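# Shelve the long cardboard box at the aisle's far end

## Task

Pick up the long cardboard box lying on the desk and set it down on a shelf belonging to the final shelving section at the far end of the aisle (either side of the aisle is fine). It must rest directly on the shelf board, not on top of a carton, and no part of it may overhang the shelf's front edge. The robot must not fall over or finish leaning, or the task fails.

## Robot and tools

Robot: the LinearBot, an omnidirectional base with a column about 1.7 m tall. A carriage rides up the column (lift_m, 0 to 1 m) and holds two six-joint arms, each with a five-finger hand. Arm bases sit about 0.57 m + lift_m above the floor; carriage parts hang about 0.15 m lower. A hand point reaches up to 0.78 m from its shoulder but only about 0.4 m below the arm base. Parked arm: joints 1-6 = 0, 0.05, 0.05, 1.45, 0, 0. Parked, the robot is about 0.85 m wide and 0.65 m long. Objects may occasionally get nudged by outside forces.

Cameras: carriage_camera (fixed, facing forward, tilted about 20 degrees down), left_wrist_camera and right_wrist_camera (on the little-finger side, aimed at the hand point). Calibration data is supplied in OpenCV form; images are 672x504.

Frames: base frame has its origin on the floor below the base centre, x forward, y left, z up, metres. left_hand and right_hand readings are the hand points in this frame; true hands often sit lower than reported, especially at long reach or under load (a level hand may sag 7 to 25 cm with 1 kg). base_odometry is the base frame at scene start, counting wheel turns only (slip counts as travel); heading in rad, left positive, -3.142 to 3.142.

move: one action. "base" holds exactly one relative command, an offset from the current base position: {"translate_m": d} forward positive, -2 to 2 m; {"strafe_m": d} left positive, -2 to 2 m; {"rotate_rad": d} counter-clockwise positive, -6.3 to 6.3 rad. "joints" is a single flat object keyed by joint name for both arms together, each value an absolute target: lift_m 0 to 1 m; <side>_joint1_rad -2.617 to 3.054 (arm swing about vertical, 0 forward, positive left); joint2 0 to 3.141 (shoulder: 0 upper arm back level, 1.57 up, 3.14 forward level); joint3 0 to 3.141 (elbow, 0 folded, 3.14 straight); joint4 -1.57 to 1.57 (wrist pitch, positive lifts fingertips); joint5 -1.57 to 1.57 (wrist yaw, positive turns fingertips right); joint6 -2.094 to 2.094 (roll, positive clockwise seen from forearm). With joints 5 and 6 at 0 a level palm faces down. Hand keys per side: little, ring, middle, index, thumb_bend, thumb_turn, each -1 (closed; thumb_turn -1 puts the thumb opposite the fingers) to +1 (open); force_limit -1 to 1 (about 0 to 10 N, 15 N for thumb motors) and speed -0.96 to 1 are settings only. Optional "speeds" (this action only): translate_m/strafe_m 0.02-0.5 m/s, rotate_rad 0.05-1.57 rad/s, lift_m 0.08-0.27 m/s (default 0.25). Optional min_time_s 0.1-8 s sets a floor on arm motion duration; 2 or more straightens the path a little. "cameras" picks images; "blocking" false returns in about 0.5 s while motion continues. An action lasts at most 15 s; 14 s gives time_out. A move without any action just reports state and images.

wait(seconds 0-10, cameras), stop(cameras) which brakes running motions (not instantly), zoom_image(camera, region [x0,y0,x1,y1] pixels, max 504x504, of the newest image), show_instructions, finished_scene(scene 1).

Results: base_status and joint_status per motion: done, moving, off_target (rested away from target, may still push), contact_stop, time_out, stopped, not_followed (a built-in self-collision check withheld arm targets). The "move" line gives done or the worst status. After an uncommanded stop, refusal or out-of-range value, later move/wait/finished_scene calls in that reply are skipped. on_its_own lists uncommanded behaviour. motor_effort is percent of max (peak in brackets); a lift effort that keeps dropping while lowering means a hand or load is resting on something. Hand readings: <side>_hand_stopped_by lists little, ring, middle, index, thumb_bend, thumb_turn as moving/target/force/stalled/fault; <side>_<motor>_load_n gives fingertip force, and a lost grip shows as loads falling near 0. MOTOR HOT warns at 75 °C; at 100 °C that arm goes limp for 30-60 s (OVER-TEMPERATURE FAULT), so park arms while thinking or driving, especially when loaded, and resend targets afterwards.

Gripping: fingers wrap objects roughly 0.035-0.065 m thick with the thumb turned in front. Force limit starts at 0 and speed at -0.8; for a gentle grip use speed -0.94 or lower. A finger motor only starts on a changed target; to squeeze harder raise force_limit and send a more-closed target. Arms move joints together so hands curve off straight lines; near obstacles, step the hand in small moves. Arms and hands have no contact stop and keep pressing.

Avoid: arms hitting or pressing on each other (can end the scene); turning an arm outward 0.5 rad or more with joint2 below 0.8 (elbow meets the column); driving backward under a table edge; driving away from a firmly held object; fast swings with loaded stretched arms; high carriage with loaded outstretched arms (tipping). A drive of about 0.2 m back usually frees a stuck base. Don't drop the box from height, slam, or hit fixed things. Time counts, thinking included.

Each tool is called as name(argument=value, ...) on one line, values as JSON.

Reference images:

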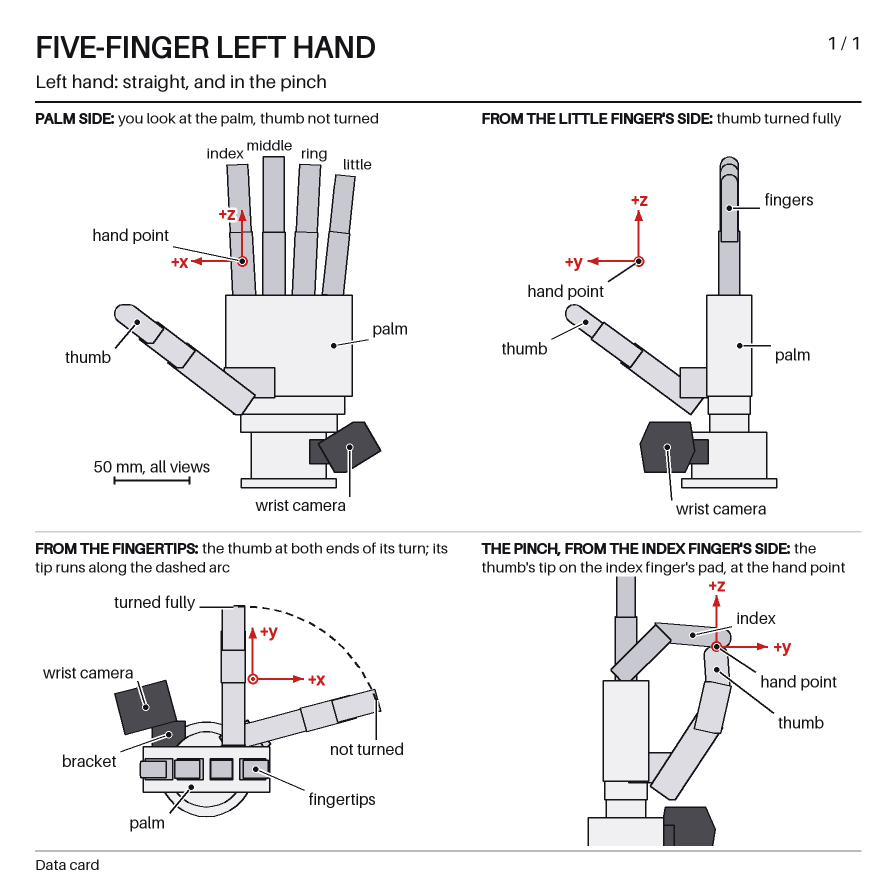

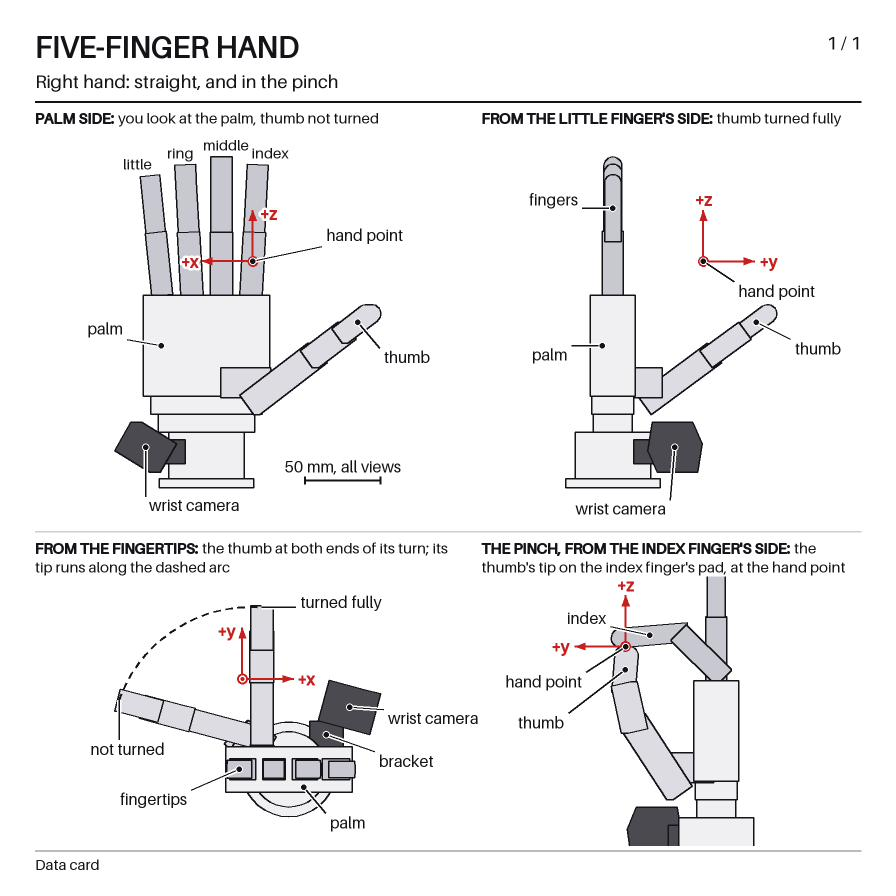

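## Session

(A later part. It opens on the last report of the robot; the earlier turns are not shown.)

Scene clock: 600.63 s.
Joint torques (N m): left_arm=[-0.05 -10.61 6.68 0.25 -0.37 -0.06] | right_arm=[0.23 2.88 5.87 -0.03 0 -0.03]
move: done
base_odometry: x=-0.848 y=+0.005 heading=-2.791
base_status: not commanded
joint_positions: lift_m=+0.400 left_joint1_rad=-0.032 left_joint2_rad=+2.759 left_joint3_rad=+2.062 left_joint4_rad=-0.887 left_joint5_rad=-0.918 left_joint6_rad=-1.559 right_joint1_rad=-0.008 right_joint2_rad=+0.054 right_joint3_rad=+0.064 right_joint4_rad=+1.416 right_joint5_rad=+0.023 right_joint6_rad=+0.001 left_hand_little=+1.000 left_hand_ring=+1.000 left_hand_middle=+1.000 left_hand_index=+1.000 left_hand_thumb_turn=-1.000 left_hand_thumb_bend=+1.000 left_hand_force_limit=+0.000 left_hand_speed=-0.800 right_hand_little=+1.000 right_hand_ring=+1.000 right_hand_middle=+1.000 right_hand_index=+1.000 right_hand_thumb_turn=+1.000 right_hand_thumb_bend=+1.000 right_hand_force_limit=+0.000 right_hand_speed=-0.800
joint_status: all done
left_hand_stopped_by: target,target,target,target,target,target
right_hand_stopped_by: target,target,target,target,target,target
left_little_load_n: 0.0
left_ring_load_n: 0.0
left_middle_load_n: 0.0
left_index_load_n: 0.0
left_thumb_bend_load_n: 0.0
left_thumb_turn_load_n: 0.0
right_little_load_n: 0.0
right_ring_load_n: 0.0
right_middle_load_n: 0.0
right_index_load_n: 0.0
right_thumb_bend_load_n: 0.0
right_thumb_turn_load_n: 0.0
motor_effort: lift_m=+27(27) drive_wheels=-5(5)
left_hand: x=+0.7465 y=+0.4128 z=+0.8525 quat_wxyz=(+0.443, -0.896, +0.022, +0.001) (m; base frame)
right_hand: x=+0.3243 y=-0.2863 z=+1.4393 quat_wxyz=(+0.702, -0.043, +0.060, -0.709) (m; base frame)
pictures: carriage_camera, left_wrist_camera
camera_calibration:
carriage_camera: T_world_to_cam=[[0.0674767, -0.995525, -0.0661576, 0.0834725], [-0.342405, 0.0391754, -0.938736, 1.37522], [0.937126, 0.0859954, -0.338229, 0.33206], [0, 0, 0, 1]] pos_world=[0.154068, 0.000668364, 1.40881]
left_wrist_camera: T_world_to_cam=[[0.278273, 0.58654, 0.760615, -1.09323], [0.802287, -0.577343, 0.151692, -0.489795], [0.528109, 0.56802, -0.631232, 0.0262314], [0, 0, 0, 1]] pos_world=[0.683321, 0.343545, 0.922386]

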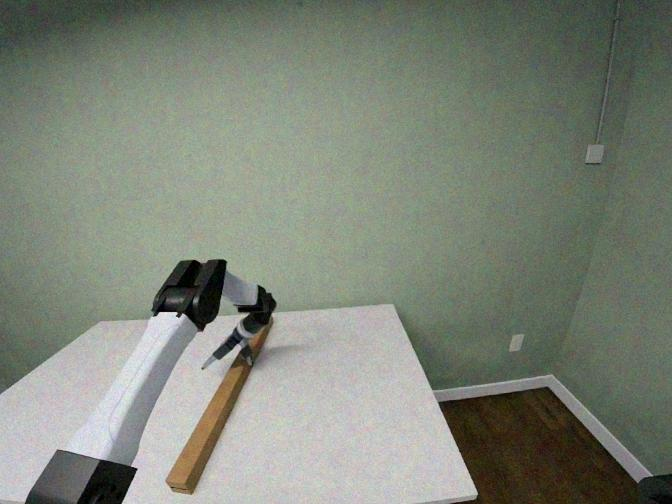

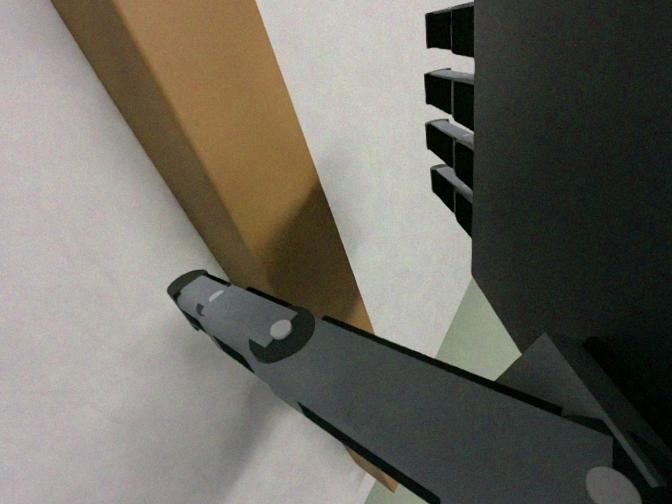

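move(joints={"lift_m": 0.355}, speeds={"lift_m": 0.08}, cameras=["carriage_camera", "left_wrist_camera"])

zoom_image(camera="left_wrist_camera", region=[0, 50, 400, 450])

zoom_image(camera="carriage_camera", region=[190, 300, 310, 390])

Scene clock: 616.60 s.
Joint torques (N m): left_arm=[0.14 -10.78 6.46 0.24 -0.42 -0.06] | right_arm=[0.23 2.86 5.89 -0.02 0 -0.03]
move: done
base_odometry: x=-0.848 y=+0.005 heading=-2.791
base_status: not commanded
joint_positions: lift_m=+0.355 left_joint1_rad=-0.032 left_joint2_rad=+2.761 left_joint3_rad=+2.065 left_joint4_rad=-0.888 left_joint5_rad=-0.917 left_joint6_rad=-1.559 right_joint1_rad=-0.008 right_joint2_rad=+0.054 right_joint3_rad=+0.064 right_joint4_rad=+1.416 right_joint5_rad=+0.023 right_joint6_rad=+0.001 left_hand_little=+1.000 left_hand_ring=+1.000 left_hand_middle=+1.000 left_hand_index=+1.000 left_hand_thumb_turn=-1.000 left_hand_thumb_bend=+1.000 left_hand_force_limit=+0.000 left_hand_speed=-0.800 right_hand_little=+1.000 right_hand_ring=+1.000 right_hand_middle=+1.000 right_hand_index=+1.000 right_hand_thumb_turn=+1.000 right_hand_thumb_bend=+1.000 right_hand_force_limit=+0.000 right_hand_speed=-0.800
joint_status: all done
left_hand_stopped_by: target,target,target,target,target,target
right_hand_stopped_by: target,target,target,target,target,target
left_little_load_n: 0.0
left_ring_load_n: 0.0
left_middle_load_n: 0.0
left_index_load_n: 0.0
left_thumb_bend_load_n: 0.0
left_thumb_turn_load_n: 0.0
right_little_load_n: 0.0
right_ring_load_n: 0.0
right_middle_load_n: 0.0
right_index_load_n: 0.0
right_thumb_bend_load_n: 0.0
right_thumb_turn_load_n: 0.0
motor_effort: lift_m=+26(27) drive_wheels=+4(5)
left_hand: x=+0.7468 y=+0.4127 z=+0.8071 quat_wxyz=(+0.443, -0.896, +0.022, +0.001) (m; base frame)
right_hand: x=+0.3243 y=-0.2863 z=+1.3944 quat_wxyz=(+0.702, -0.043, +0.060, -0.709) (m; base frame)
pictures: carriage_camera, left_wrist_camera
camera_calibration:
carriage_camera: T_world_to_cam=[[0.0674767, -0.995525, -0.0661576, 0.0804954], [-0.342405, 0.0391754, -0.938736, 1.33298], [0.937126, 0.0859954, -0.338229, 0.31684], [0, 0, 0, 1]] pos_world=[0.154068, 0.000668364, 1.36381]
left_wrist_camera: T_world_to_cam=[[0.27828, 0.587147, 0.760143, -1.0585], [0.802363, -0.577142, 0.152058, -0.483569], [0.527991, 0.567596, -0.631712, -0.00182618], [0, 0, 0, 1]] pos_world=[0.683521, 0.343442, 0.876986]

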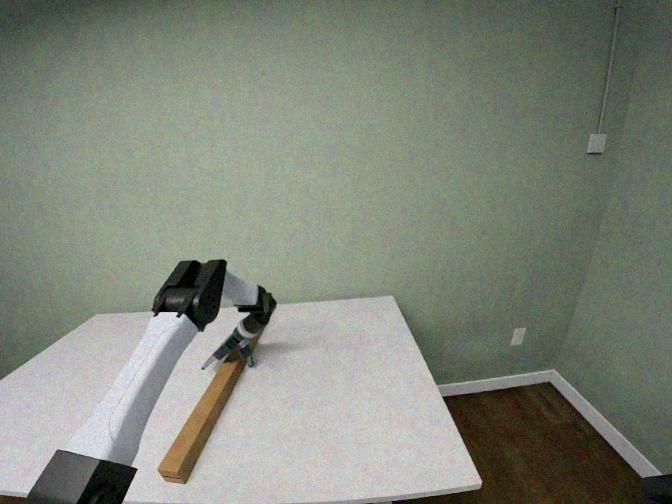

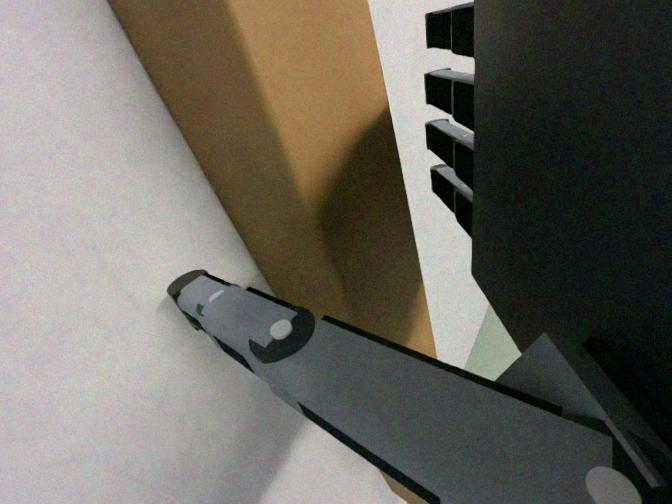

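Scaled by 1.260 from the camera's 672x504 image, which has a finer 960x720 frame.

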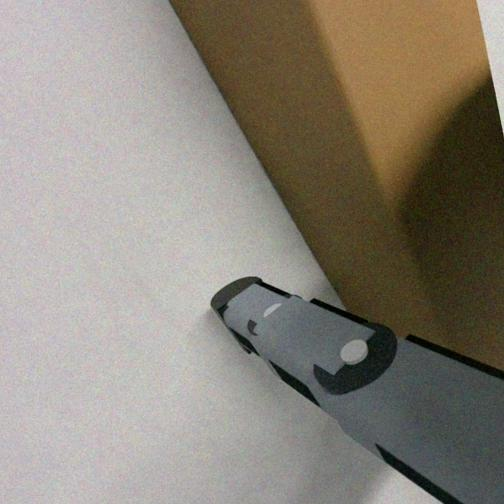

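Scaled by 4.200 from the camera's 672x504 image, which has a finer 960x720 frame.

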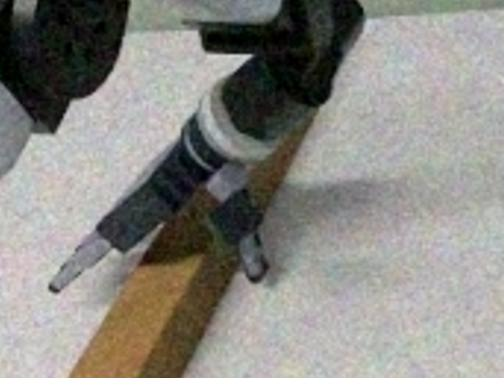

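move(joints={"left_hand_force_limit": -0.6, "left_hand_speed": -0.9, "left_hand_thumb_bend": -0.4}, cameras=["left_wrist_camera"])

move(joints={"left_hand_little": -0.4, "left_hand_ring": -0.4, "left_hand_middle": -0.4, "left_hand_index": -0.4}, cameras=["left_wrist_camera", "carriage_camera"])

Scene clock: 641.20 s.
Joint torques (N m): left_arm=[0.06 -10.73 6.49 0.25 -0.43 -0.05] | right_arm=[0.23 2.86 5.89 -0.03 0 -0.03]
move: off_target
base_odometry: x=-0.848 y=+0.005 heading=-2.791
base_status: not commanded
joint_positions: lift_m=+0.355 left_joint1_rad=-0.032 left_joint2_rad=+2.761 left_joint3_rad=+2.065 left_joint4_rad=-0.888 left_joint5_rad=-0.917 left_joint6_rad=-1.560 right_joint1_rad=-0.008 right_joint2_rad=+0.054 right_joint3_rad=+0.064 right_joint4_rad=+1.416 right_joint5_rad=+0.023 right_joint6_rad=+0.001 left_hand_little=+1.000 left_hand_ring=+1.000 left_hand_middle=+1.000 left_hand_index=+1.000 left_hand_thumb_turn=-1.000 left_hand_thumb_bend=-0.155 left_hand_force_limit=-0.600 left_hand_speed=-0.900 right_hand_little=+1.000 right_hand_ring=+1.000 right_hand_middle=+1.000 right_hand_index=+1.000 right_hand_thumb_turn=+1.000 right_hand_thumb_bend=+1.000 right_hand_force_limit=+0.000 right_hand_speed=-0.800
joint_status: left_hand_thumb_bend off_target (ended at -0.155, target -0.400); the others done
left_hand_stopped_by: target,target,target,target,force,target
right_hand_stopped_by: target,target,target,target,target,target
left_little_load_n: 0.0
left_ring_load_n: 0.0
left_middle_load_n: 0.0
left_index_load_n: 0.0
left_thumb_bend_load_n: 3.5
left_thumb_turn_load_n: 0.0
right_little_load_n: 0.0
right_ring_load_n: 0.0
right_middle_load_n: 0.0
right_index_load_n: 0.0
right_thumb_bend_load_n: 0.0
right_thumb_turn_load_n: 0.0
motor_effort: lift_m=+26(26) drive_wheels=+4(4)
left_hand: x=+0.7468 y=+0.4127 z=+0.8071 quat_wxyz=(+0.443, -0.896, +0.022, +0.001) (m; base frame)
right_hand: x=+0.3243 y=-0.2863 z=+1.3944 quat_wxyz=(+0.702, -0.043, +0.060, -0.709) (m; base frame)
pictures: left_wrist_camera
camera_calibration:
left_wrist_camera: T_world_to_cam=[[0.2776, 0.587261, 0.760304, -1.05824], [0.802476, -0.57685, 0.152563, -0.484273], [0.528176, 0.567775, -0.631397, -0.00234488], [0, 0, 0, 1]] pos_world=[0.683623, 0.343442, 0.876986]

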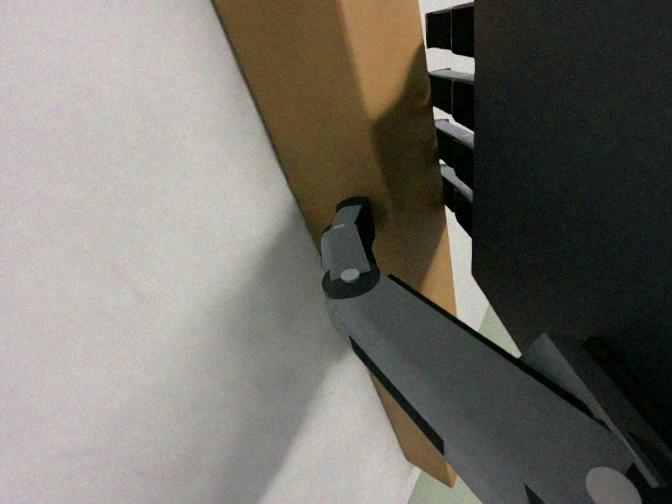

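Scene clock: 646.40 s.
Joint torques (N m): left_arm=[0.06 -10.76 6.5 0.25 -0.4 -0.05] | right_arm=[0.23 2.86 5.89 -0.03 0 -0.03]
move: off_target
base_odometry: x=-0.848 y=+0.005 heading=-2.791
base_status: not commanded
joint_positions: lift_m=+0.355 left_joint1_rad=-0.032 left_joint2_rad=+2.761 left_joint3_rad=+2.065 left_joint4_rad=-0.888 left_joint5_rad=-0.920 left_joint6_rad=-1.560 right_joint1_rad=-0.008 right_joint2_rad=+0.054 right_joint3_rad=+0.064 right_joint4_rad=+1.416 right_joint5_rad=+0.023 right_joint6_rad=+0.001 left_hand_little=+0.834 left_hand_ring=+0.899 left_hand_middle=+0.946 left_hand_index=+0.992 left_hand_thumb_turn=-1.000 left_hand_thumb_bend=-0.154 left_hand_force_limit=-0.600 left_hand_speed=-0.900 right_hand_little=+1.000 right_hand_ring=+1.000 right_hand_middle=+1.000 right_hand_index=+1.000 right_hand_thumb_turn=+1.000 right_hand_thumb_bend=+1.000 right_hand_force_limit=+0.000 right_hand_speed=-0.800
joint_status: left_hand_little off_target (ended at +0.834, target -0.400); left_hand_ring off_target (ended at +0.899, target -0.400); left_hand_middle off_target (ended at +0.946, target -0.400); left_hand_index off_target (ended at +0.992, target -0.400)
left_hand_stopped_by: force,force,force,force,force,target
right_hand_stopped_by: target,target,target,target,target,target
left_little_load_n: 2.5
left_ring_load_n: 1.0
left_middle_load_n: 0.5
left_index_load_n: 0.5
left_thumb_bend_load_n: 6.5
left_thumb_turn_load_n: 2.5
right_little_load_n: 0.0
right_ring_load_n: 0.0
right_middle_load_n: 0.0
right_index_load_n: 0.0
right_thumb_bend_load_n: 0.0
right_thumb_turn_load_n: 0.0
motor_effort: lift_m=+26(26) drive_wheels=+4(4)
left_hand: x=+0.7469 y=+0.4131 z=+0.8074 quat_wxyz=(+0.444, -0.896, +0.022, +0.001) (m; base frame)
right_hand: x=+0.3243 y=-0.2863 z=+1.3944 quat_wxyz=(+0.702, -0.043, +0.060, -0.709) (m; base frame)
pictures: carriage_camera, left_wrist_camera
camera_calibration:
carriage_camera: T_world_to_cam=[[0.0674767, -0.995525, -0.0661576, 0.0804954], [-0.342405, 0.0391754, -0.938736, 1.33298], [0.937126, 0.0859954, -0.338229, 0.31684], [0, 0, 0, 1]] pos_world=[0.154068, 0.000668364, 1.36381]
left_wrist_camera: T_world_to_cam=[[0.277151, 0.585579, 0.761764, -1.05883], [0.802573, -0.576986, 0.151539, -0.48329], [0.528265, 0.569372, -0.629882, -0.00433998], [0, 0, 0, 1]] pos_world=[0.683624, 0.343648, 0.877083]

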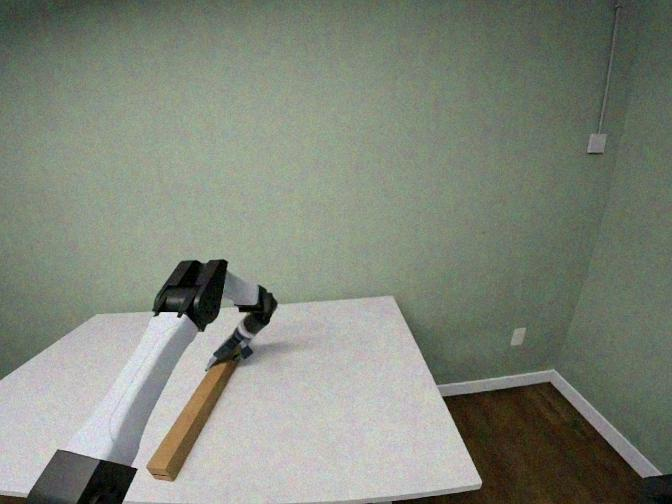

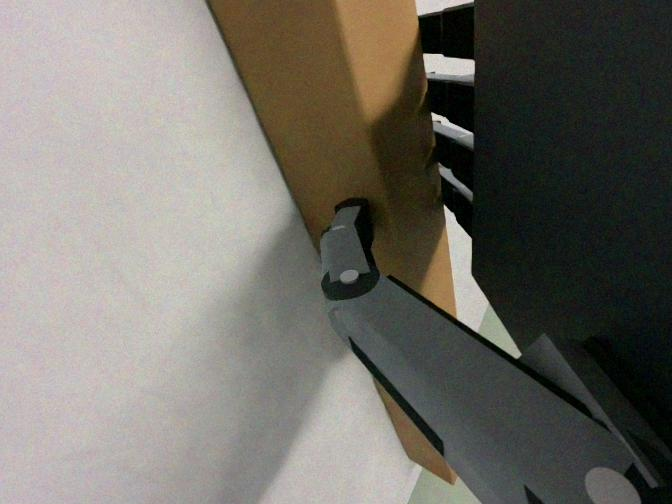

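move(joints={"left_hand_thumb_bend": 0.4, "left_hand_force_limit": 0.0})

move(joints={"left_hand_little": -0.3, "left_hand_ring": -0.3, "left_hand_middle": -0.3, "left_hand_index": -0.3}, cameras=["left_wrist_camera", "carriage_camera"])

Scene clock: 660.43 s.
Joint torques (N m): left_arm=[0.05 -10.74 6.5 0.25 -0.39 -0.05] | right_arm=[0.23 2.86 5.89 -0.03 0 -0.03]
move: done
base_odometry: x=-0.848 y=+0.005 heading=-2.791
base_status: not commanded
joint_positions: lift_m=+0.355 left_joint1_rad=-0.032 left_joint2_rad=+2.761 left_joint3_rad=+2.065 left_joint4_rad=-0.888 left_joint5_rad=-0.920 left_joint6_rad=-1.560 right_joint1_rad=-0.008 right_joint2_rad=+0.054 right_joint3_rad=+0.064 right_joint4_rad=+1.416 right_joint5_rad=+0.023 right_joint6_rad=+0.001 left_hand_little=+0.834 left_hand_ring=+0.899 left_hand_middle=+0.946 left_hand_index=+0.992 left_hand_thumb_turn=-1.000 left_hand_thumb_bend=+0.400 left_hand_force_limit=+0.000 left_hand_speed=-0.900 right_hand_little=+1.000 right_hand_ring=+1.000 right_hand_middle=+1.000 right_hand_index=+1.000 right_hand_thumb_turn=+1.000 right_hand_thumb_bend=+1.000 right_hand_force_limit=+0.000 right_hand_speed=-0.800
joint_status: all done
left_hand_stopped_by: force,force,force,force,target,target
right_hand_stopped_by: target,target,target,target,target,target
left_little_load_n: 0.0
left_ring_load_n: -0.5
left_middle_load_n: 0.0
left_index_load_n: 0.0
left_thumb_bend_load_n: 0.0
left_thumb_turn_load_n: 0.0
right_little_load_n: 0.0
right_ring_load_n: 0.0
right_middle_load_n: 0.0
right_index_load_n: 0.0
right_thumb_bend_load_n: 0.0
right_thumb_turn_load_n: 0.0
motor_effort: lift_m=+26(26) drive_wheels=+4(4)
left_hand: x=+0.7468 y=+0.4132 z=+0.8075 quat_wxyz=(+0.444, -0.896, +0.022, +0.001) (m; base frame)
right_hand: x=+0.3243 y=-0.2863 z=+1.3944 quat_wxyz=(+0.702, -0.043, +0.060, -0.709) (m; base frame)
pictures: none

Scene clock: 663.20 s.
Joint torques (N m): left_arm=[0.01 -10.74 6.5 0.25 -0.27 -0.02] | right_arm=[0.23 2.86 5.89 -0.03 0 -0.03]
move: off_target
base_odometry: x=-0.848 y=+0.005 heading=-2.791
base_status: not commanded
joint_positions: lift_m=+0.355 left_joint1_rad=-0.031 left_joint2_rad=+2.761 left_joint3_rad=+2.065 left_joint4_rad=-0.888 left_joint5_rad=-0.931 left_joint6_rad=-1.563 right_joint1_rad=-0.008 right_joint2_rad=+0.054 right_joint3_rad=+0.064 right_joint4_rad=+1.416 right_joint5_rad=+0.023 right_joint6_rad=+0.001 left_hand_little=+0.249 left_hand_ring=+0.278 left_hand_middle=+0.306 left_hand_index=+0.324 left_hand_thumb_turn=-1.000 left_hand_thumb_bend=+0.402 left_hand_force_limit=+0.000 left_hand_speed=-0.900 right_hand_little=+1.000 right_hand_ring=+1.000 right_hand_middle=+1.000 right_hand_index=+1.000 right_hand_thumb_turn=+1.000 right_hand_thumb_bend=+1.000 right_hand_force_limit=+0.000 right_hand_speed=-0.800
joint_status: left_hand_little off_target (ended at +0.249, target -0.300); left_hand_ring off_target (ended at +0.278, target -0.300); left_hand_middle off_target (ended at +0.306, target -0.300); left_hand_index off_target (ended at +0.324, target -0.300)
left_hand_stopped_by: force,force,force,force,target,target
right_hand_stopped_by: target,target,target,target,target,target
left_little_load_n: 0.0
left_ring_load_n: 4.0
left_middle_load_n: 2.5
left_index_load_n: 5.0
left_thumb_bend_load_n: 9.0
left_thumb_turn_load_n: 2.0
right_little_load_n: 0.0
right_ring_load_n: 0.0
right_middle_load_n: 0.0
right_index_load_n: 0.0
right_thumb_bend_load_n: 0.0
right_thumb_turn_load_n: 0.0
motor_effort: lift_m=+26(26) drive_wheels=+4(4)
left_hand: x=+0.7469 y=+0.4152 z=+0.8088 quat_wxyz=(+0.449, -0.893, +0.021, +0.001) (m; base frame)
right_hand: x=+0.3243 y=-0.2863 z=+1.3944 quat_wxyz=(+0.702, -0.043, +0.060, -0.709) (m; base frame)
pictures: carriage_camera, left_wrist_camera
camera_calibration:
carriage_camera: T_world_to_cam=[[0.0674767, -0.995525, -0.0661576, 0.0804954], [-0.342405, 0.0391754, -0.938736, 1.33298], [0.937126, 0.0859954, -0.338229, 0.31684], [0, 0, 0, 1]] pos_world=[0.154068, 0.000668364, 1.36381]
left_wrist_camera: T_world_to_cam=[[0.274763, 0.577621, 0.768673, -1.06164], [0.803249, -0.577298, 0.14669, -0.47884], [0.528485, 0.577131, -0.622594, -0.0140119], [0, 0, 0, 1]] pos_world=[0.683731, 0.344878, 0.87757]

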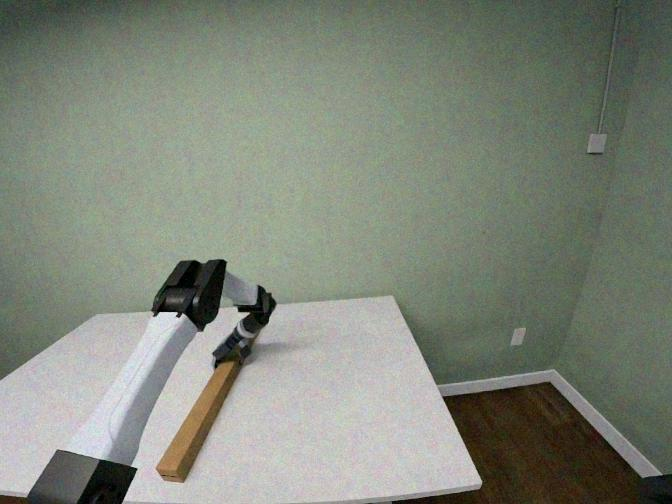

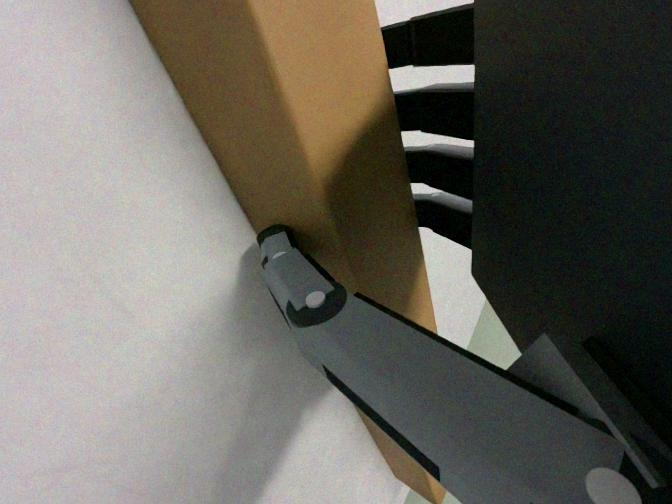

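move(joints={"left_hand_force_limit": 0.5, "left_hand_little": -0.32, "left_hand_ring": -0.32, "left_hand_middle": -0.32, "left_hand_index": -0.32, "left_hand_thumb_bend": -0.2})

move(joints={"lift_m": 0.385}, speeds={"lift_m": 0.08}, cameras=["left_wrist_camera", "carriage_camera"])

Scene clock: 673.63 s.
Joint torques (N m): left_arm=[-0.02 -10.74 6.5 0.26 -0.21 -0.02] | right_arm=[0.23 2.86 5.89 -0.03 0 -0.03]
move: off_target
base_odometry: x=-0.848 y=+0.005 heading=-2.791
base_status: not commanded
joint_positions: lift_m=+0.355 left_joint1_rad=-0.031 left_joint2_rad=+2.761 left_joint3_rad=+2.065 left_joint4_rad=-0.888 left_joint5_rad=-0.936 left_joint6_rad=-1.563 right_joint1_rad=-0.008 right_joint2_rad=+0.054 right_joint3_rad=+0.064 right_joint4_rad=+1.416 right_joint5_rad=+0.023 right_joint6_rad=+0.001 left_hand_little=+0.197 left_hand_ring=+0.252 left_hand_middle=+0.281 left_hand_index=+0.299 left_hand_thumb_turn=-1.000 left_hand_thumb_bend=+0.407 left_hand_force_limit=+0.500 left_hand_speed=-0.900 right_hand_little=+1.000 right_hand_ring=+1.000 right_hand_middle=+1.000 right_hand_index=+1.000 right_hand_thumb_turn=+1.000 right_hand_thumb_bend=+1.000 right_hand_force_limit=+0.000 right_hand_speed=-0.800
joint_status: left_hand_little off_target (ended at +0.197, target -0.320); left_hand_ring off_target (ended at +0.252, target -0.320); left_hand_middle off_target (ended at +0.281, target -0.320); left_hand_index off_target (ended at +0.299, target -0.320); left_hand_thumb_bend off_target (ended at +0.407, target -0.200); the others done
left_hand_stopped_by: force,force,force,force,force,target
right_hand_stopped_by: target,target,target,target,target,target
left_little_load_n: 9.0
left_ring_load_n: 3.5
left_middle_load_n: 6.0
left_index_load_n: 7.0
left_thumb_bend_load_n: 18.5
left_thumb_turn_load_n: 6.0
right_little_load_n: 0.0
right_ring_load_n: 0.0
right_middle_load_n: 0.0
right_index_load_n: 0.0
right_thumb_bend_load_n: 0.0
right_thumb_turn_load_n: 0.0
motor_effort: lift_m=+26(26) drive_wheels=+4(4)
left_hand: x=+0.7469 y=+0.4163 z=+0.8094 quat_wxyz=(+0.451, -0.892, +0.020, +0.001) (m; base frame)
right_hand: x=+0.3243 y=-0.2863 z=+1.3944 quat_wxyz=(+0.702, -0.043, +0.060, -0.709) (m; base frame)
pictures: none

Scene clock: 674.37 s.
Joint torques (N m): left_arm=[-0.03 -10.95 6.37 0.25 -0.43 -0.01] | right_arm=[0.23 2.91 5.89 -0.03 0 -0.03]
move: done
base_odometry: x=-0.848 y=+0.005 heading=-2.791
base_status: not commanded
joint_positions: lift_m=+0.385 left_joint1_rad=-0.031 left_joint2_rad=+2.762 left_joint3_rad=+2.065 left_joint4_rad=-0.888 left_joint5_rad=-0.916 left_joint6_rad=-1.564 right_joint1_rad=-0.008 right_joint2_rad=+0.054 right_joint3_rad=+0.064 right_joint4_rad=+1.416 right_joint5_rad=+0.023 right_joint6_rad=+0.001 left_hand_little=+0.197 left_hand_ring=+0.252 left_hand_middle=+0.281 left_hand_index=+0.299 left_hand_thumb_turn=-1.000 left_hand_thumb_bend=+0.407 left_hand_force_limit=+0.500 left_hand_speed=-0.900 right_hand_little=+1.000 right_hand_ring=+1.000 right_hand_middle=+1.000 right_hand_index=+1.000 right_hand_thumb_turn=+1.000 right_hand_thumb_bend=+1.000 right_hand_force_limit=+0.000 right_hand_speed=-0.800
joint_status: all done
left_hand_stopped_by: force,force,force,force,force,target
right_hand_stopped_by: target,target,target,target,target,target
left_little_load_n: 7.5
left_ring_load_n: 3.0
left_middle_load_n: 6.0
left_index_load_n: 7.5
left_thumb_bend_load_n: 18.5
left_thumb_turn_load_n: 7.5
right_little_load_n: 0.0
right_ring_load_n: 0.5
right_middle_load_n: 0.0
right_index_load_n: 0.0
right_thumb_bend_load_n: 0.0
right_thumb_turn_load_n: 0.0
motor_effort: lift_m=+33(40) drive_wheels=+4(5)
left_hand: x=+0.7469 y=+0.4130 z=+0.8360 quat_wxyz=(+0.442, -0.897, +0.020, +0.001) (m; base frame)
right_hand: x=+0.3243 y=-0.2863 z=+1.4238 quat_wxyz=(+0.702, -0.043, +0.060, -0.709) (m; base frame)
pictures: carriage_camera, left_wrist_camera
camera_calibration:
carriage_camera: T_world_to_cam=[[0.0674767, -0.995525, -0.0661576, 0.0824471], [-0.342405, 0.0391754, -0.938736, 1.36067], [0.937126, 0.0859954, -0.338229, 0.326818], [0, 0, 0, 1]] pos_world=[0.154068, 0.000668364, 1.39331]
left_wrist_camera: T_world_to_cam=[[0.273598, 0.589124, 0.760314, -1.07813], [0.804049, -0.573908, 0.155352, -0.493315], [0.527872, 0.568826, -0.630705, 0.0149469], [0, 0, 0, 1]] pos_world=[0.683734, 0.343534, 0.905783]

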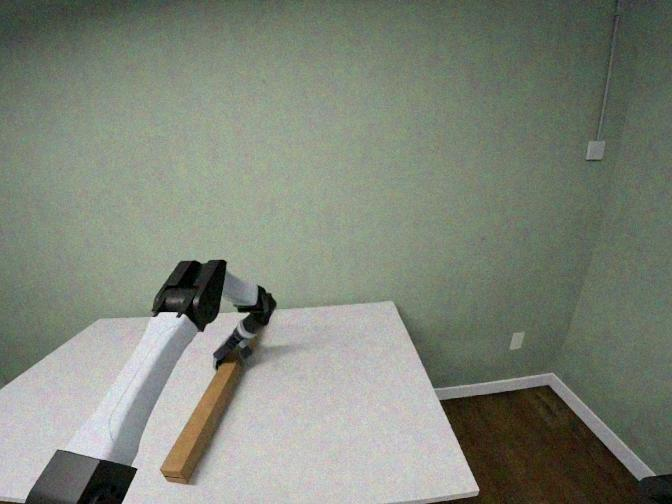

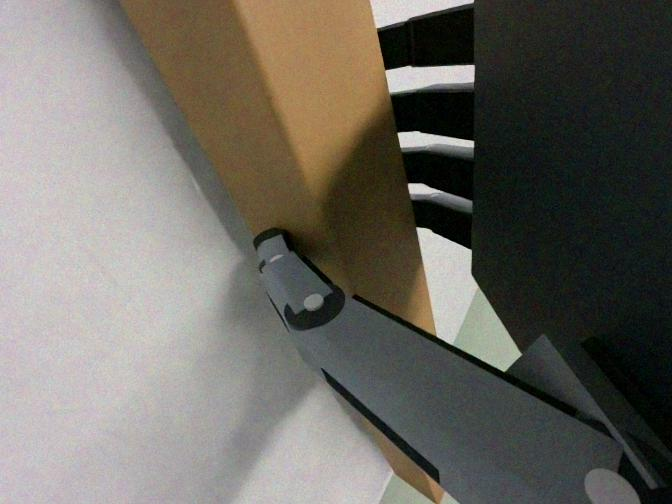

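move(joints={"lift_m": 0.48}, speeds={"lift_m": 0.12})

move(base={"translate_m": -0.45}, speeds={"translate_m": 0.2}, cameras=["carriage_camera"])

move(base={"rotate_rad": 3.256}, speeds={"rotate_rad": 0.4}, cameras=["carriage_camera", "left_wrist_camera"])

Scene clock: 702.43 s.
Joint torques (N m): left_arm=[-0.02 -10.97 6.43 0.25 -0.46 -0.01] | right_arm=[0.23 2.86 5.83 -0.01 0 -0.03]
move: done
base_odometry: x=-0.848 y=+0.005 heading=-2.791
base_status: not commanded
joint_positions: lift_m=+0.480 left_joint1_rad=-0.031 left_joint2_rad=+2.765 left_joint3_rad=+2.066 left_joint4_rad=-0.888 left_joint5_rad=-0.913 left_joint6_rad=-1.564 right_joint1_rad=-0.008 right_joint2_rad=+0.054 right_joint3_rad=+0.064 right_joint4_rad=+1.416 right_joint5_rad=+0.023 right_joint6_rad=+0.001 left_hand_little=+0.197 left_hand_ring=+0.252 left_hand_middle=+0.281 left_hand_index=+0.299 left_hand_thumb_turn=-1.000 left_hand_thumb_bend=+0.407 left_hand_force_limit=+0.500 left_hand_speed=-0.900 right_hand_little=+1.000 right_hand_ring=+1.000 right_hand_middle=+1.000 right_hand_index=+1.000 right_hand_thumb_turn=+1.000 right_hand_thumb_bend=+1.000 right_hand_force_limit=+0.000 right_hand_speed=-0.800
joint_status: all done
left_hand_stopped_by: force,force,force,force,force,target
right_hand_stopped_by: target,target,target,target,target,target
left_little_load_n: 7.5
left_ring_load_n: 3.0
left_middle_load_n: 6.0
left_index_load_n: 7.5
left_thumb_bend_load_n: 19.0
left_thumb_turn_load_n: 7.5
right_little_load_n: 0.0
right_ring_load_n: 0.0
right_middle_load_n: 0.0
right_index_load_n: 0.0
right_thumb_bend_load_n: 0.0
right_thumb_turn_load_n: 0.0
motor_effort: lift_m=+33(40) drive_wheels=+4(5)
left_hand: x=+0.7462 y=+0.4124 z=+0.9292 quat_wxyz=(+0.441, -0.897, +0.020, +0.002) (m; base frame)
right_hand: x=+0.3243 y=-0.2863 z=+1.5188 quat_wxyz=(+0.702, -0.043, +0.060, -0.709) (m; base frame)
pictures: none

Scene clock: 705.87 s.
Joint torques (N m): left_arm=[0.05 -11.12 6.37 0.26 -0.46 -0.01] | right_arm=[0.23 2.82 5.89 -0.03 0 -0.03]
move: done
base_odometry: x=-0.425 y=+0.159 heading=-2.791
base_status: done
joint_positions: lift_m=+0.480 left_joint1_rad=-0.031 left_joint2_rad=+2.765 left_joint3_rad=+2.066 left_joint4_rad=-0.887 left_joint5_rad=-0.913 left_joint6_rad=-1.564 right_joint1_rad=-0.008 right_joint2_rad=+0.054 right_joint3_rad=+0.064 right_joint4_rad=+1.416 right_joint5_rad=+0.023 right_joint6_rad=+0.001 left_hand_little=+0.197 left_hand_ring=+0.252 left_hand_middle=+0.281 left_hand_index=+0.299 left_hand_thumb_turn=-1.000 left_hand_thumb_bend=+0.407 left_hand_force_limit=+0.500 left_hand_speed=-0.900 right_hand_little=+1.000 right_hand_ring=+1.000 right_hand_middle=+1.000 right_hand_index=+1.000 right_hand_thumb_turn=+1.000 right_hand_thumb_bend=+1.000 right_hand_force_limit=+0.000 right_hand_speed=-0.800
joint_status: not commanded
left_hand_stopped_by: force,force,force,force,force,target
right_hand_stopped_by: target,target,target,target,target,target
left_little_load_n: 7.5
left_ring_load_n: 3.0
left_middle_load_n: 6.0
left_index_load_n: 7.5
left_thumb_bend_load_n: 18.5
left_thumb_turn_load_n: 7.0
right_little_load_n: 0.0
right_ring_load_n: 0.0
right_middle_load_n: 0.0
right_index_load_n: 0.0
right_thumb_bend_load_n: 0.0
right_thumb_turn_load_n: 0.0
motor_effort: lift_m=+33(33) drive_wheels=-1(10)
left_hand: x=+0.7464 y=+0.4124 z=+0.9292 quat_wxyz=(+0.441, -0.897, +0.020, +0.002) (m; base frame)
right_hand: x=+0.3243 y=-0.2863 z=+1.5188 quat_wxyz=(+0.702, -0.043, +0.060, -0.709) (m; base frame)
pictures: carriage_camera
camera_calibration:
carriage_camera: T_world_to_cam=[[0.0674767, -0.995525, -0.0661576, 0.0887321], [-0.342405, 0.0391754, -0.938736, 1.44985], [0.937126, 0.0859954, -0.338229, 0.358949], [0, 0, 0, 1]] pos_world=[0.154068, 0.000668364, 1.48831]

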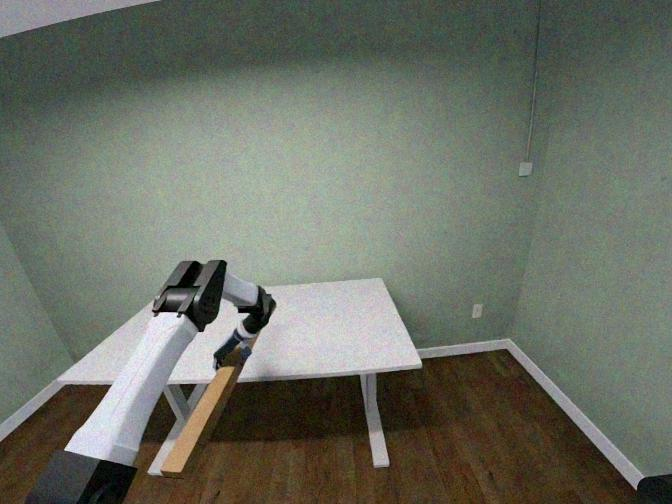

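Scene clock: 714.80 s.
Joint torques (N m): left_arm=[-0.53 -11.1 6.37 0.24 -0.48 -0.01] | right_arm=[0.23 2.86 5.89 -0.03 0 -0.03]
move: done
base_odometry: x=-0.425 y=+0.159 heading=+0.464
base_status: done
joint_positions: lift_m=+0.480 left_joint1_rad=-0.025 left_joint2_rad=+2.765 left_joint3_rad=+2.066 left_joint4_rad=-0.888 left_joint5_rad=-0.912 left_joint6_rad=-1.564 right_joint1_rad=-0.008 right_joint2_rad=+0.054 right_joint3_rad=+0.064 right_joint4_rad=+1.416 right_joint5_rad=+0.023 right_joint6_rad=+0.001 left_hand_little=+0.197 left_hand_ring=+0.252 left_hand_middle=+0.281 left_hand_index=+0.299 left_hand_thumb_turn=-1.000 left_hand_thumb_bend=+0.407 left_hand_force_limit=+0.500 left_hand_speed=-0.900 right_hand_little=+1.000 right_hand_ring=+1.000 right_hand_middle=+1.000 right_hand_index=+1.000 right_hand_thumb_turn=+1.000 right_hand_thumb_bend=+1.000 right_hand_force_limit=+0.000 right_hand_speed=-0.800
joint_status: not commanded
left_hand_stopped_by: force,force,force,force,force,target
right_hand_stopped_by: target,target,target,target,target,target
left_little_load_n: 7.5
left_ring_load_n: 3.0
left_middle_load_n: 6.0
left_index_load_n: 7.5
left_thumb_bend_load_n: 19.0
left_thumb_turn_load_n: 7.5
right_little_load_n: 0.0
right_ring_load_n: -0.5
right_middle_load_n: 0.0
right_index_load_n: 0.0
right_thumb_bend_load_n: 0.0
right_thumb_turn_load_n: 0.0
motor_effort: lift_m=+33(33) drive_wheels=+6(10)
left_hand: x=+0.7457 y=+0.4152 z=+0.9291 quat_wxyz=(+0.440, -0.898, +0.018, +0.003) (m; base frame)
right_hand: x=+0.3243 y=-0.2863 z=+1.5188 quat_wxyz=(+0.702, -0.043, +0.060, -0.709) (m; base frame)
pictures: carriage_camera, left_wrist_camera
camera_calibration:
carriage_camera: T_world_to_cam=[[0.0674767, -0.995525, -0.0661576, 0.0887321], [-0.342405, 0.0391754, -0.938736, 1.44985], [0.937126, 0.0859954, -0.338229, 0.358949], [0, 0, 0, 1]] pos_world=[0.154068, 0.000668364, 1.48831]
left_wrist_camera: T_world_to_cam=[[0.272031, 0.594105, 0.756993, -1.14768], [0.807701, -0.568584, 0.155983, -0.511073], [0.523084, 0.568992, -0.634532, 0.0800387], [0, 0, 0, 1]] pos_world=[0.683133, 0.345713, 0.999291]

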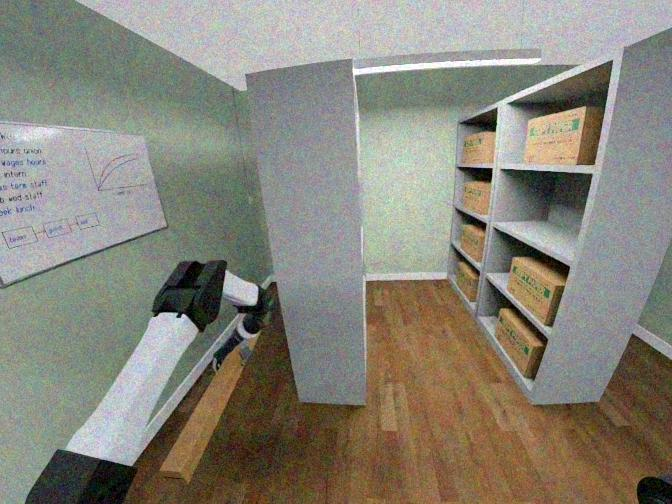

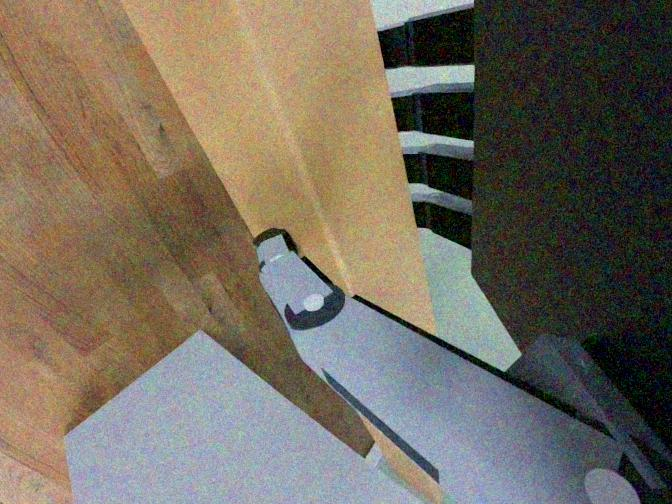

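move(base={"rotate_rad": -0.037})

move(base={"strafe_m": -0.57}, speeds={"strafe_m": 0.25}, cameras=["carriage_camera"])

Scene clock: 736.97 s.
Joint torques (N m): left_arm=[0.35 -11.08 6.37 0.25 -0.48 -0.01] | right_arm=[0.18 2.86 5.91 -0.04 -0.01 -0.03]
move: done
base_odometry: x=-0.425 y=+0.159 heading=+0.428
base_status: done
joint_positions: lift_m=+0.480 left_joint1_rad=-0.035 left_joint2_rad=+2.765 left_joint3_rad=+2.066 left_joint4_rad=-0.888 left_joint5_rad=-0.911 left_joint6_rad=-1.564 right_joint1_rad=-0.008 right_joint2_rad=+0.054 right_joint3_rad=+0.064 right_joint4_rad=+1.416 right_joint5_rad=+0.023 right_joint6_rad=+0.001 left_hand_little=+0.197 left_hand_ring=+0.252 left_hand_middle=+0.281 left_hand_index=+0.299 left_hand_thumb_turn=-1.000 left_hand_thumb_bend=+0.407 left_hand_force_limit=+0.500 left_hand_speed=-0.900 right_hand_little=+1.000 right_hand_ring=+1.000 right_hand_middle=+1.000 right_hand_index=+1.000 right_hand_thumb_turn=+1.000 right_hand_thumb_bend=+1.000 right_hand_force_limit=+0.000 right_hand_speed=-0.800
joint_status: not commanded
left_hand_stopped_by: force,force,force,force,force,target
right_hand_stopped_by: target,target,target,target,target,target
left_little_load_n: 7.5
left_ring_load_n: 3.5
left_middle_load_n: 6.0
left_index_load_n: 7.5
left_thumb_bend_load_n: 19.0
left_thumb_turn_load_n: 7.0
right_little_load_n: 0.0
right_ring_load_n: 0.0
right_middle_load_n: 0.0
right_index_load_n: 0.0
right_thumb_bend_load_n: 0.0
right_thumb_turn_load_n: 0.0
motor_effort: lift_m=+33(33) drive_wheels=-2(5)
left_hand: x=+0.7466 y=+0.4100 z=+0.9290 quat_wxyz=(+0.440, -0.898, +0.022, +0.001) (m; base frame)
right_hand: x=+0.3241 y=-0.2863 z=+1.5189 quat_wxyz=(+0.702, -0.043, +0.060, -0.709) (m; base frame)
pictures: none

Scene clock: 740.53 s.
Joint torques (N m): left_arm=[-0.09 -10.99 6.37 0.25 -0.48 -0.01] | right_arm=[0.24 2.88 5.89 -0.03 0 -0.03]
move: done
base_odometry: x=-0.188 y=-0.359 heading=+0.429
base_status: done
joint_positions: lift_m=+0.480 left_joint1_rad=-0.033 left_joint2_rad=+2.765 left_joint3_rad=+2.066 left_joint4_rad=-0.888 left_joint5_rad=-0.911 left_joint6_rad=-1.564 right_joint1_rad=-0.008 right_joint2_rad=+0.054 right_joint3_rad=+0.064 right_joint4_rad=+1.416 right_joint5_rad=+0.023 right_joint6_rad=+0.001 left_hand_little=+0.197 left_hand_ring=+0.252 left_hand_middle=+0.281 left_hand_index=+0.299 left_hand_thumb_turn=-1.000 left_hand_thumb_bend=+0.407 left_hand_force_limit=+0.500 left_hand_speed=-0.900 right_hand_little=+1.000 right_hand_ring=+1.000 right_hand_middle=+1.000 right_hand_index=+1.000 right_hand_thumb_turn=+1.000 right_hand_thumb_bend=+1.000 right_hand_force_limit=+0.000 right_hand_speed=-0.800
joint_status: not commanded
left_hand_stopped_by: force,force,force,force,force,target
right_hand_stopped_by: target,target,target,target,target,target
left_little_load_n: 7.5
left_ring_load_n: 3.0
left_middle_load_n: 6.0
left_index_load_n: 7.5
left_thumb_bend_load_n: 19.0
left_thumb_turn_load_n: 7.5
right_little_load_n: 0.0
right_ring_load_n: 0.0
right_middle_load_n: 0.0
right_index_load_n: 0.0
right_thumb_bend_load_n: 0.0
right_thumb_turn_load_n: 0.0
motor_effort: lift_m=+33(33) drive_wheels=-7(15)
left_hand: x=+0.7463 y=+0.4112 z=+0.9290 quat_wxyz=(+0.440, -0.898, +0.021, +0.002) (m; base frame)
right_hand: x=+0.3241 y=-0.2863 z=+1.5189 quat_wxyz=(+0.702, -0.043, +0.060, -0.709) (m; base frame)
pictures: carriage_camera
camera_calibration:
carriage_camera: T_world_to_cam=[[0.0674767, -0.995525, -0.0661576, 0.0887321], [-0.342405, 0.0391754, -0.938736, 1.44985], [0.937126, 0.0859954, -0.338229, 0.358949], [0, 0, 0, 1]] pos_world=[0.154068, 0.000668364, 1.48831]

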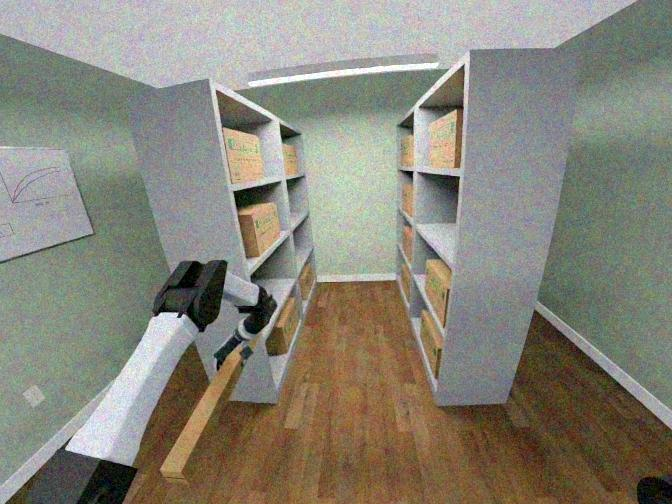

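zoom_image(camera="carriage_camera", region=[210, 90, 340, 410])

Scaled by 1.575 from the camera's 672x504 image, which has a finer 960x720 frame.

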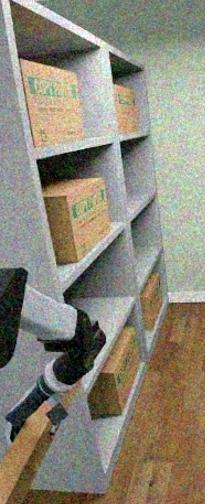

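zoom_image(camera="carriage_camera", region=[270, 160, 330, 340])

Scaled by 2.800 from the camera's 672x504 image, which has a finer 960x720 frame.

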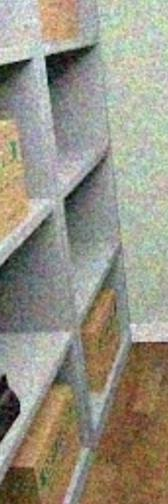

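move(base={"translate_m": 0.9}, joints={"lift_m": 0.3}, speeds={"translate_m": 0.2, "lift_m": 0.1}, cameras=["carriage_camera"])

Scene clock: 820.13 s.
Joint torques (N m): left_arm=[0.08 -11.18 6.04 0.27 -0.49 -0.01] | right_arm=[0.23 2.73 5.94 -0.05 0 -0.03]
move: done
MOTOR HOT: joint 2 (shoulder) of the left arm reports 73 °C; the controller stops that arm at 100 °C. To cool a motor, set the load down, stop pushing, or move to a pose that needs little force.
base_odometry: x=+0.631 y=+0.014 heading=+0.428
base_status: done
joint_positions: lift_m=+0.300 left_joint1_rad=-0.032 left_joint2_rad=+2.767 left_joint3_rad=+2.067 left_joint4_rad=-0.890 left_joint5_rad=-0.911 left_joint6_rad=-1.564 right_joint1_rad=-0.008 right_joint2_rad=+0.054 right_joint3_rad=+0.064 right_joint4_rad=+1.417 right_joint5_rad=+0.023 right_joint6_rad=+0.001 left_hand_little=+0.197 left_hand_ring=+0.252 left_hand_middle=+0.281 left_hand_index=+0.299 left_hand_thumb_turn=-1.000 left_hand_thumb_bend=+0.407 left_hand_force_limit=+0.500 left_hand_speed=-0.900 right_hand_little=+1.000 right_hand_ring=+1.000 right_hand_middle=+1.000 right_hand_index=+1.000 right_hand_thumb_turn=+1.000 right_hand_thumb_bend=+1.000 right_hand_force_limit=+0.000 right_hand_speed=-0.800
joint_status: all done
left_hand_stopped_by: force,force,force,force,force,target
right_hand_stopped_by: target,target,target,target,target,target
left_little_load_n: 7.5
left_ring_load_n: 3.0
left_middle_load_n: 6.0
left_index_load_n: 7.5
left_thumb_bend_load_n: 18.5
left_thumb_turn_load_n: 7.0
right_little_load_n: 0.0
right_ring_load_n: 0.0
right_middle_load_n: 0.0
right_index_load_n: 0.0
right_thumb_bend_load_n: 0.5
right_thumb_turn_load_n: 0.0
motor_effort: lift_m=+27(27) drive_wheels=-5(9)
left_hand: x=+0.7457 y=+0.4115 z=+0.7488 quat_wxyz=(+0.440, -0.898, +0.022, +0.003) (m; base frame)
right_hand: x=+0.3238 y=-0.2863 z=+1.3395 quat_wxyz=(+0.702, -0.042, +0.059, -0.709) (m; base frame)
pictures: carriage_camera
camera_calibration:
carriage_camera: T_world_to_cam=[[0.0674767, -0.995525, -0.0661576, 0.0768568], [-0.342405, 0.0391754, -0.938736, 1.28135], [0.937126, 0.0859954, -0.338229, 0.298237], [0, 0, 0, 1]] pos_world=[0.154068, 0.000668364, 1.30881]

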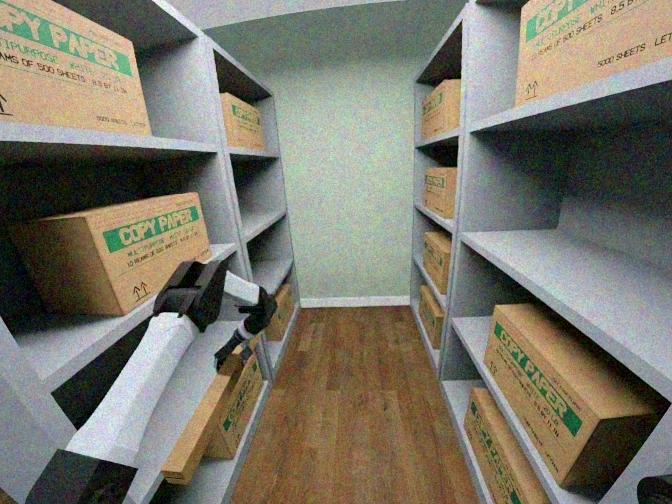

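zoom_image(camera="carriage_camera", region=[200, 180, 320, 400])

Scaled by 2.291 from the camera's 672x504 image, which has a finer 960x720 frame.

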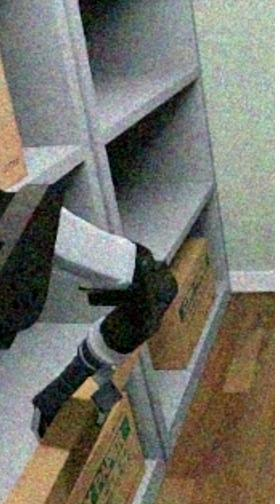

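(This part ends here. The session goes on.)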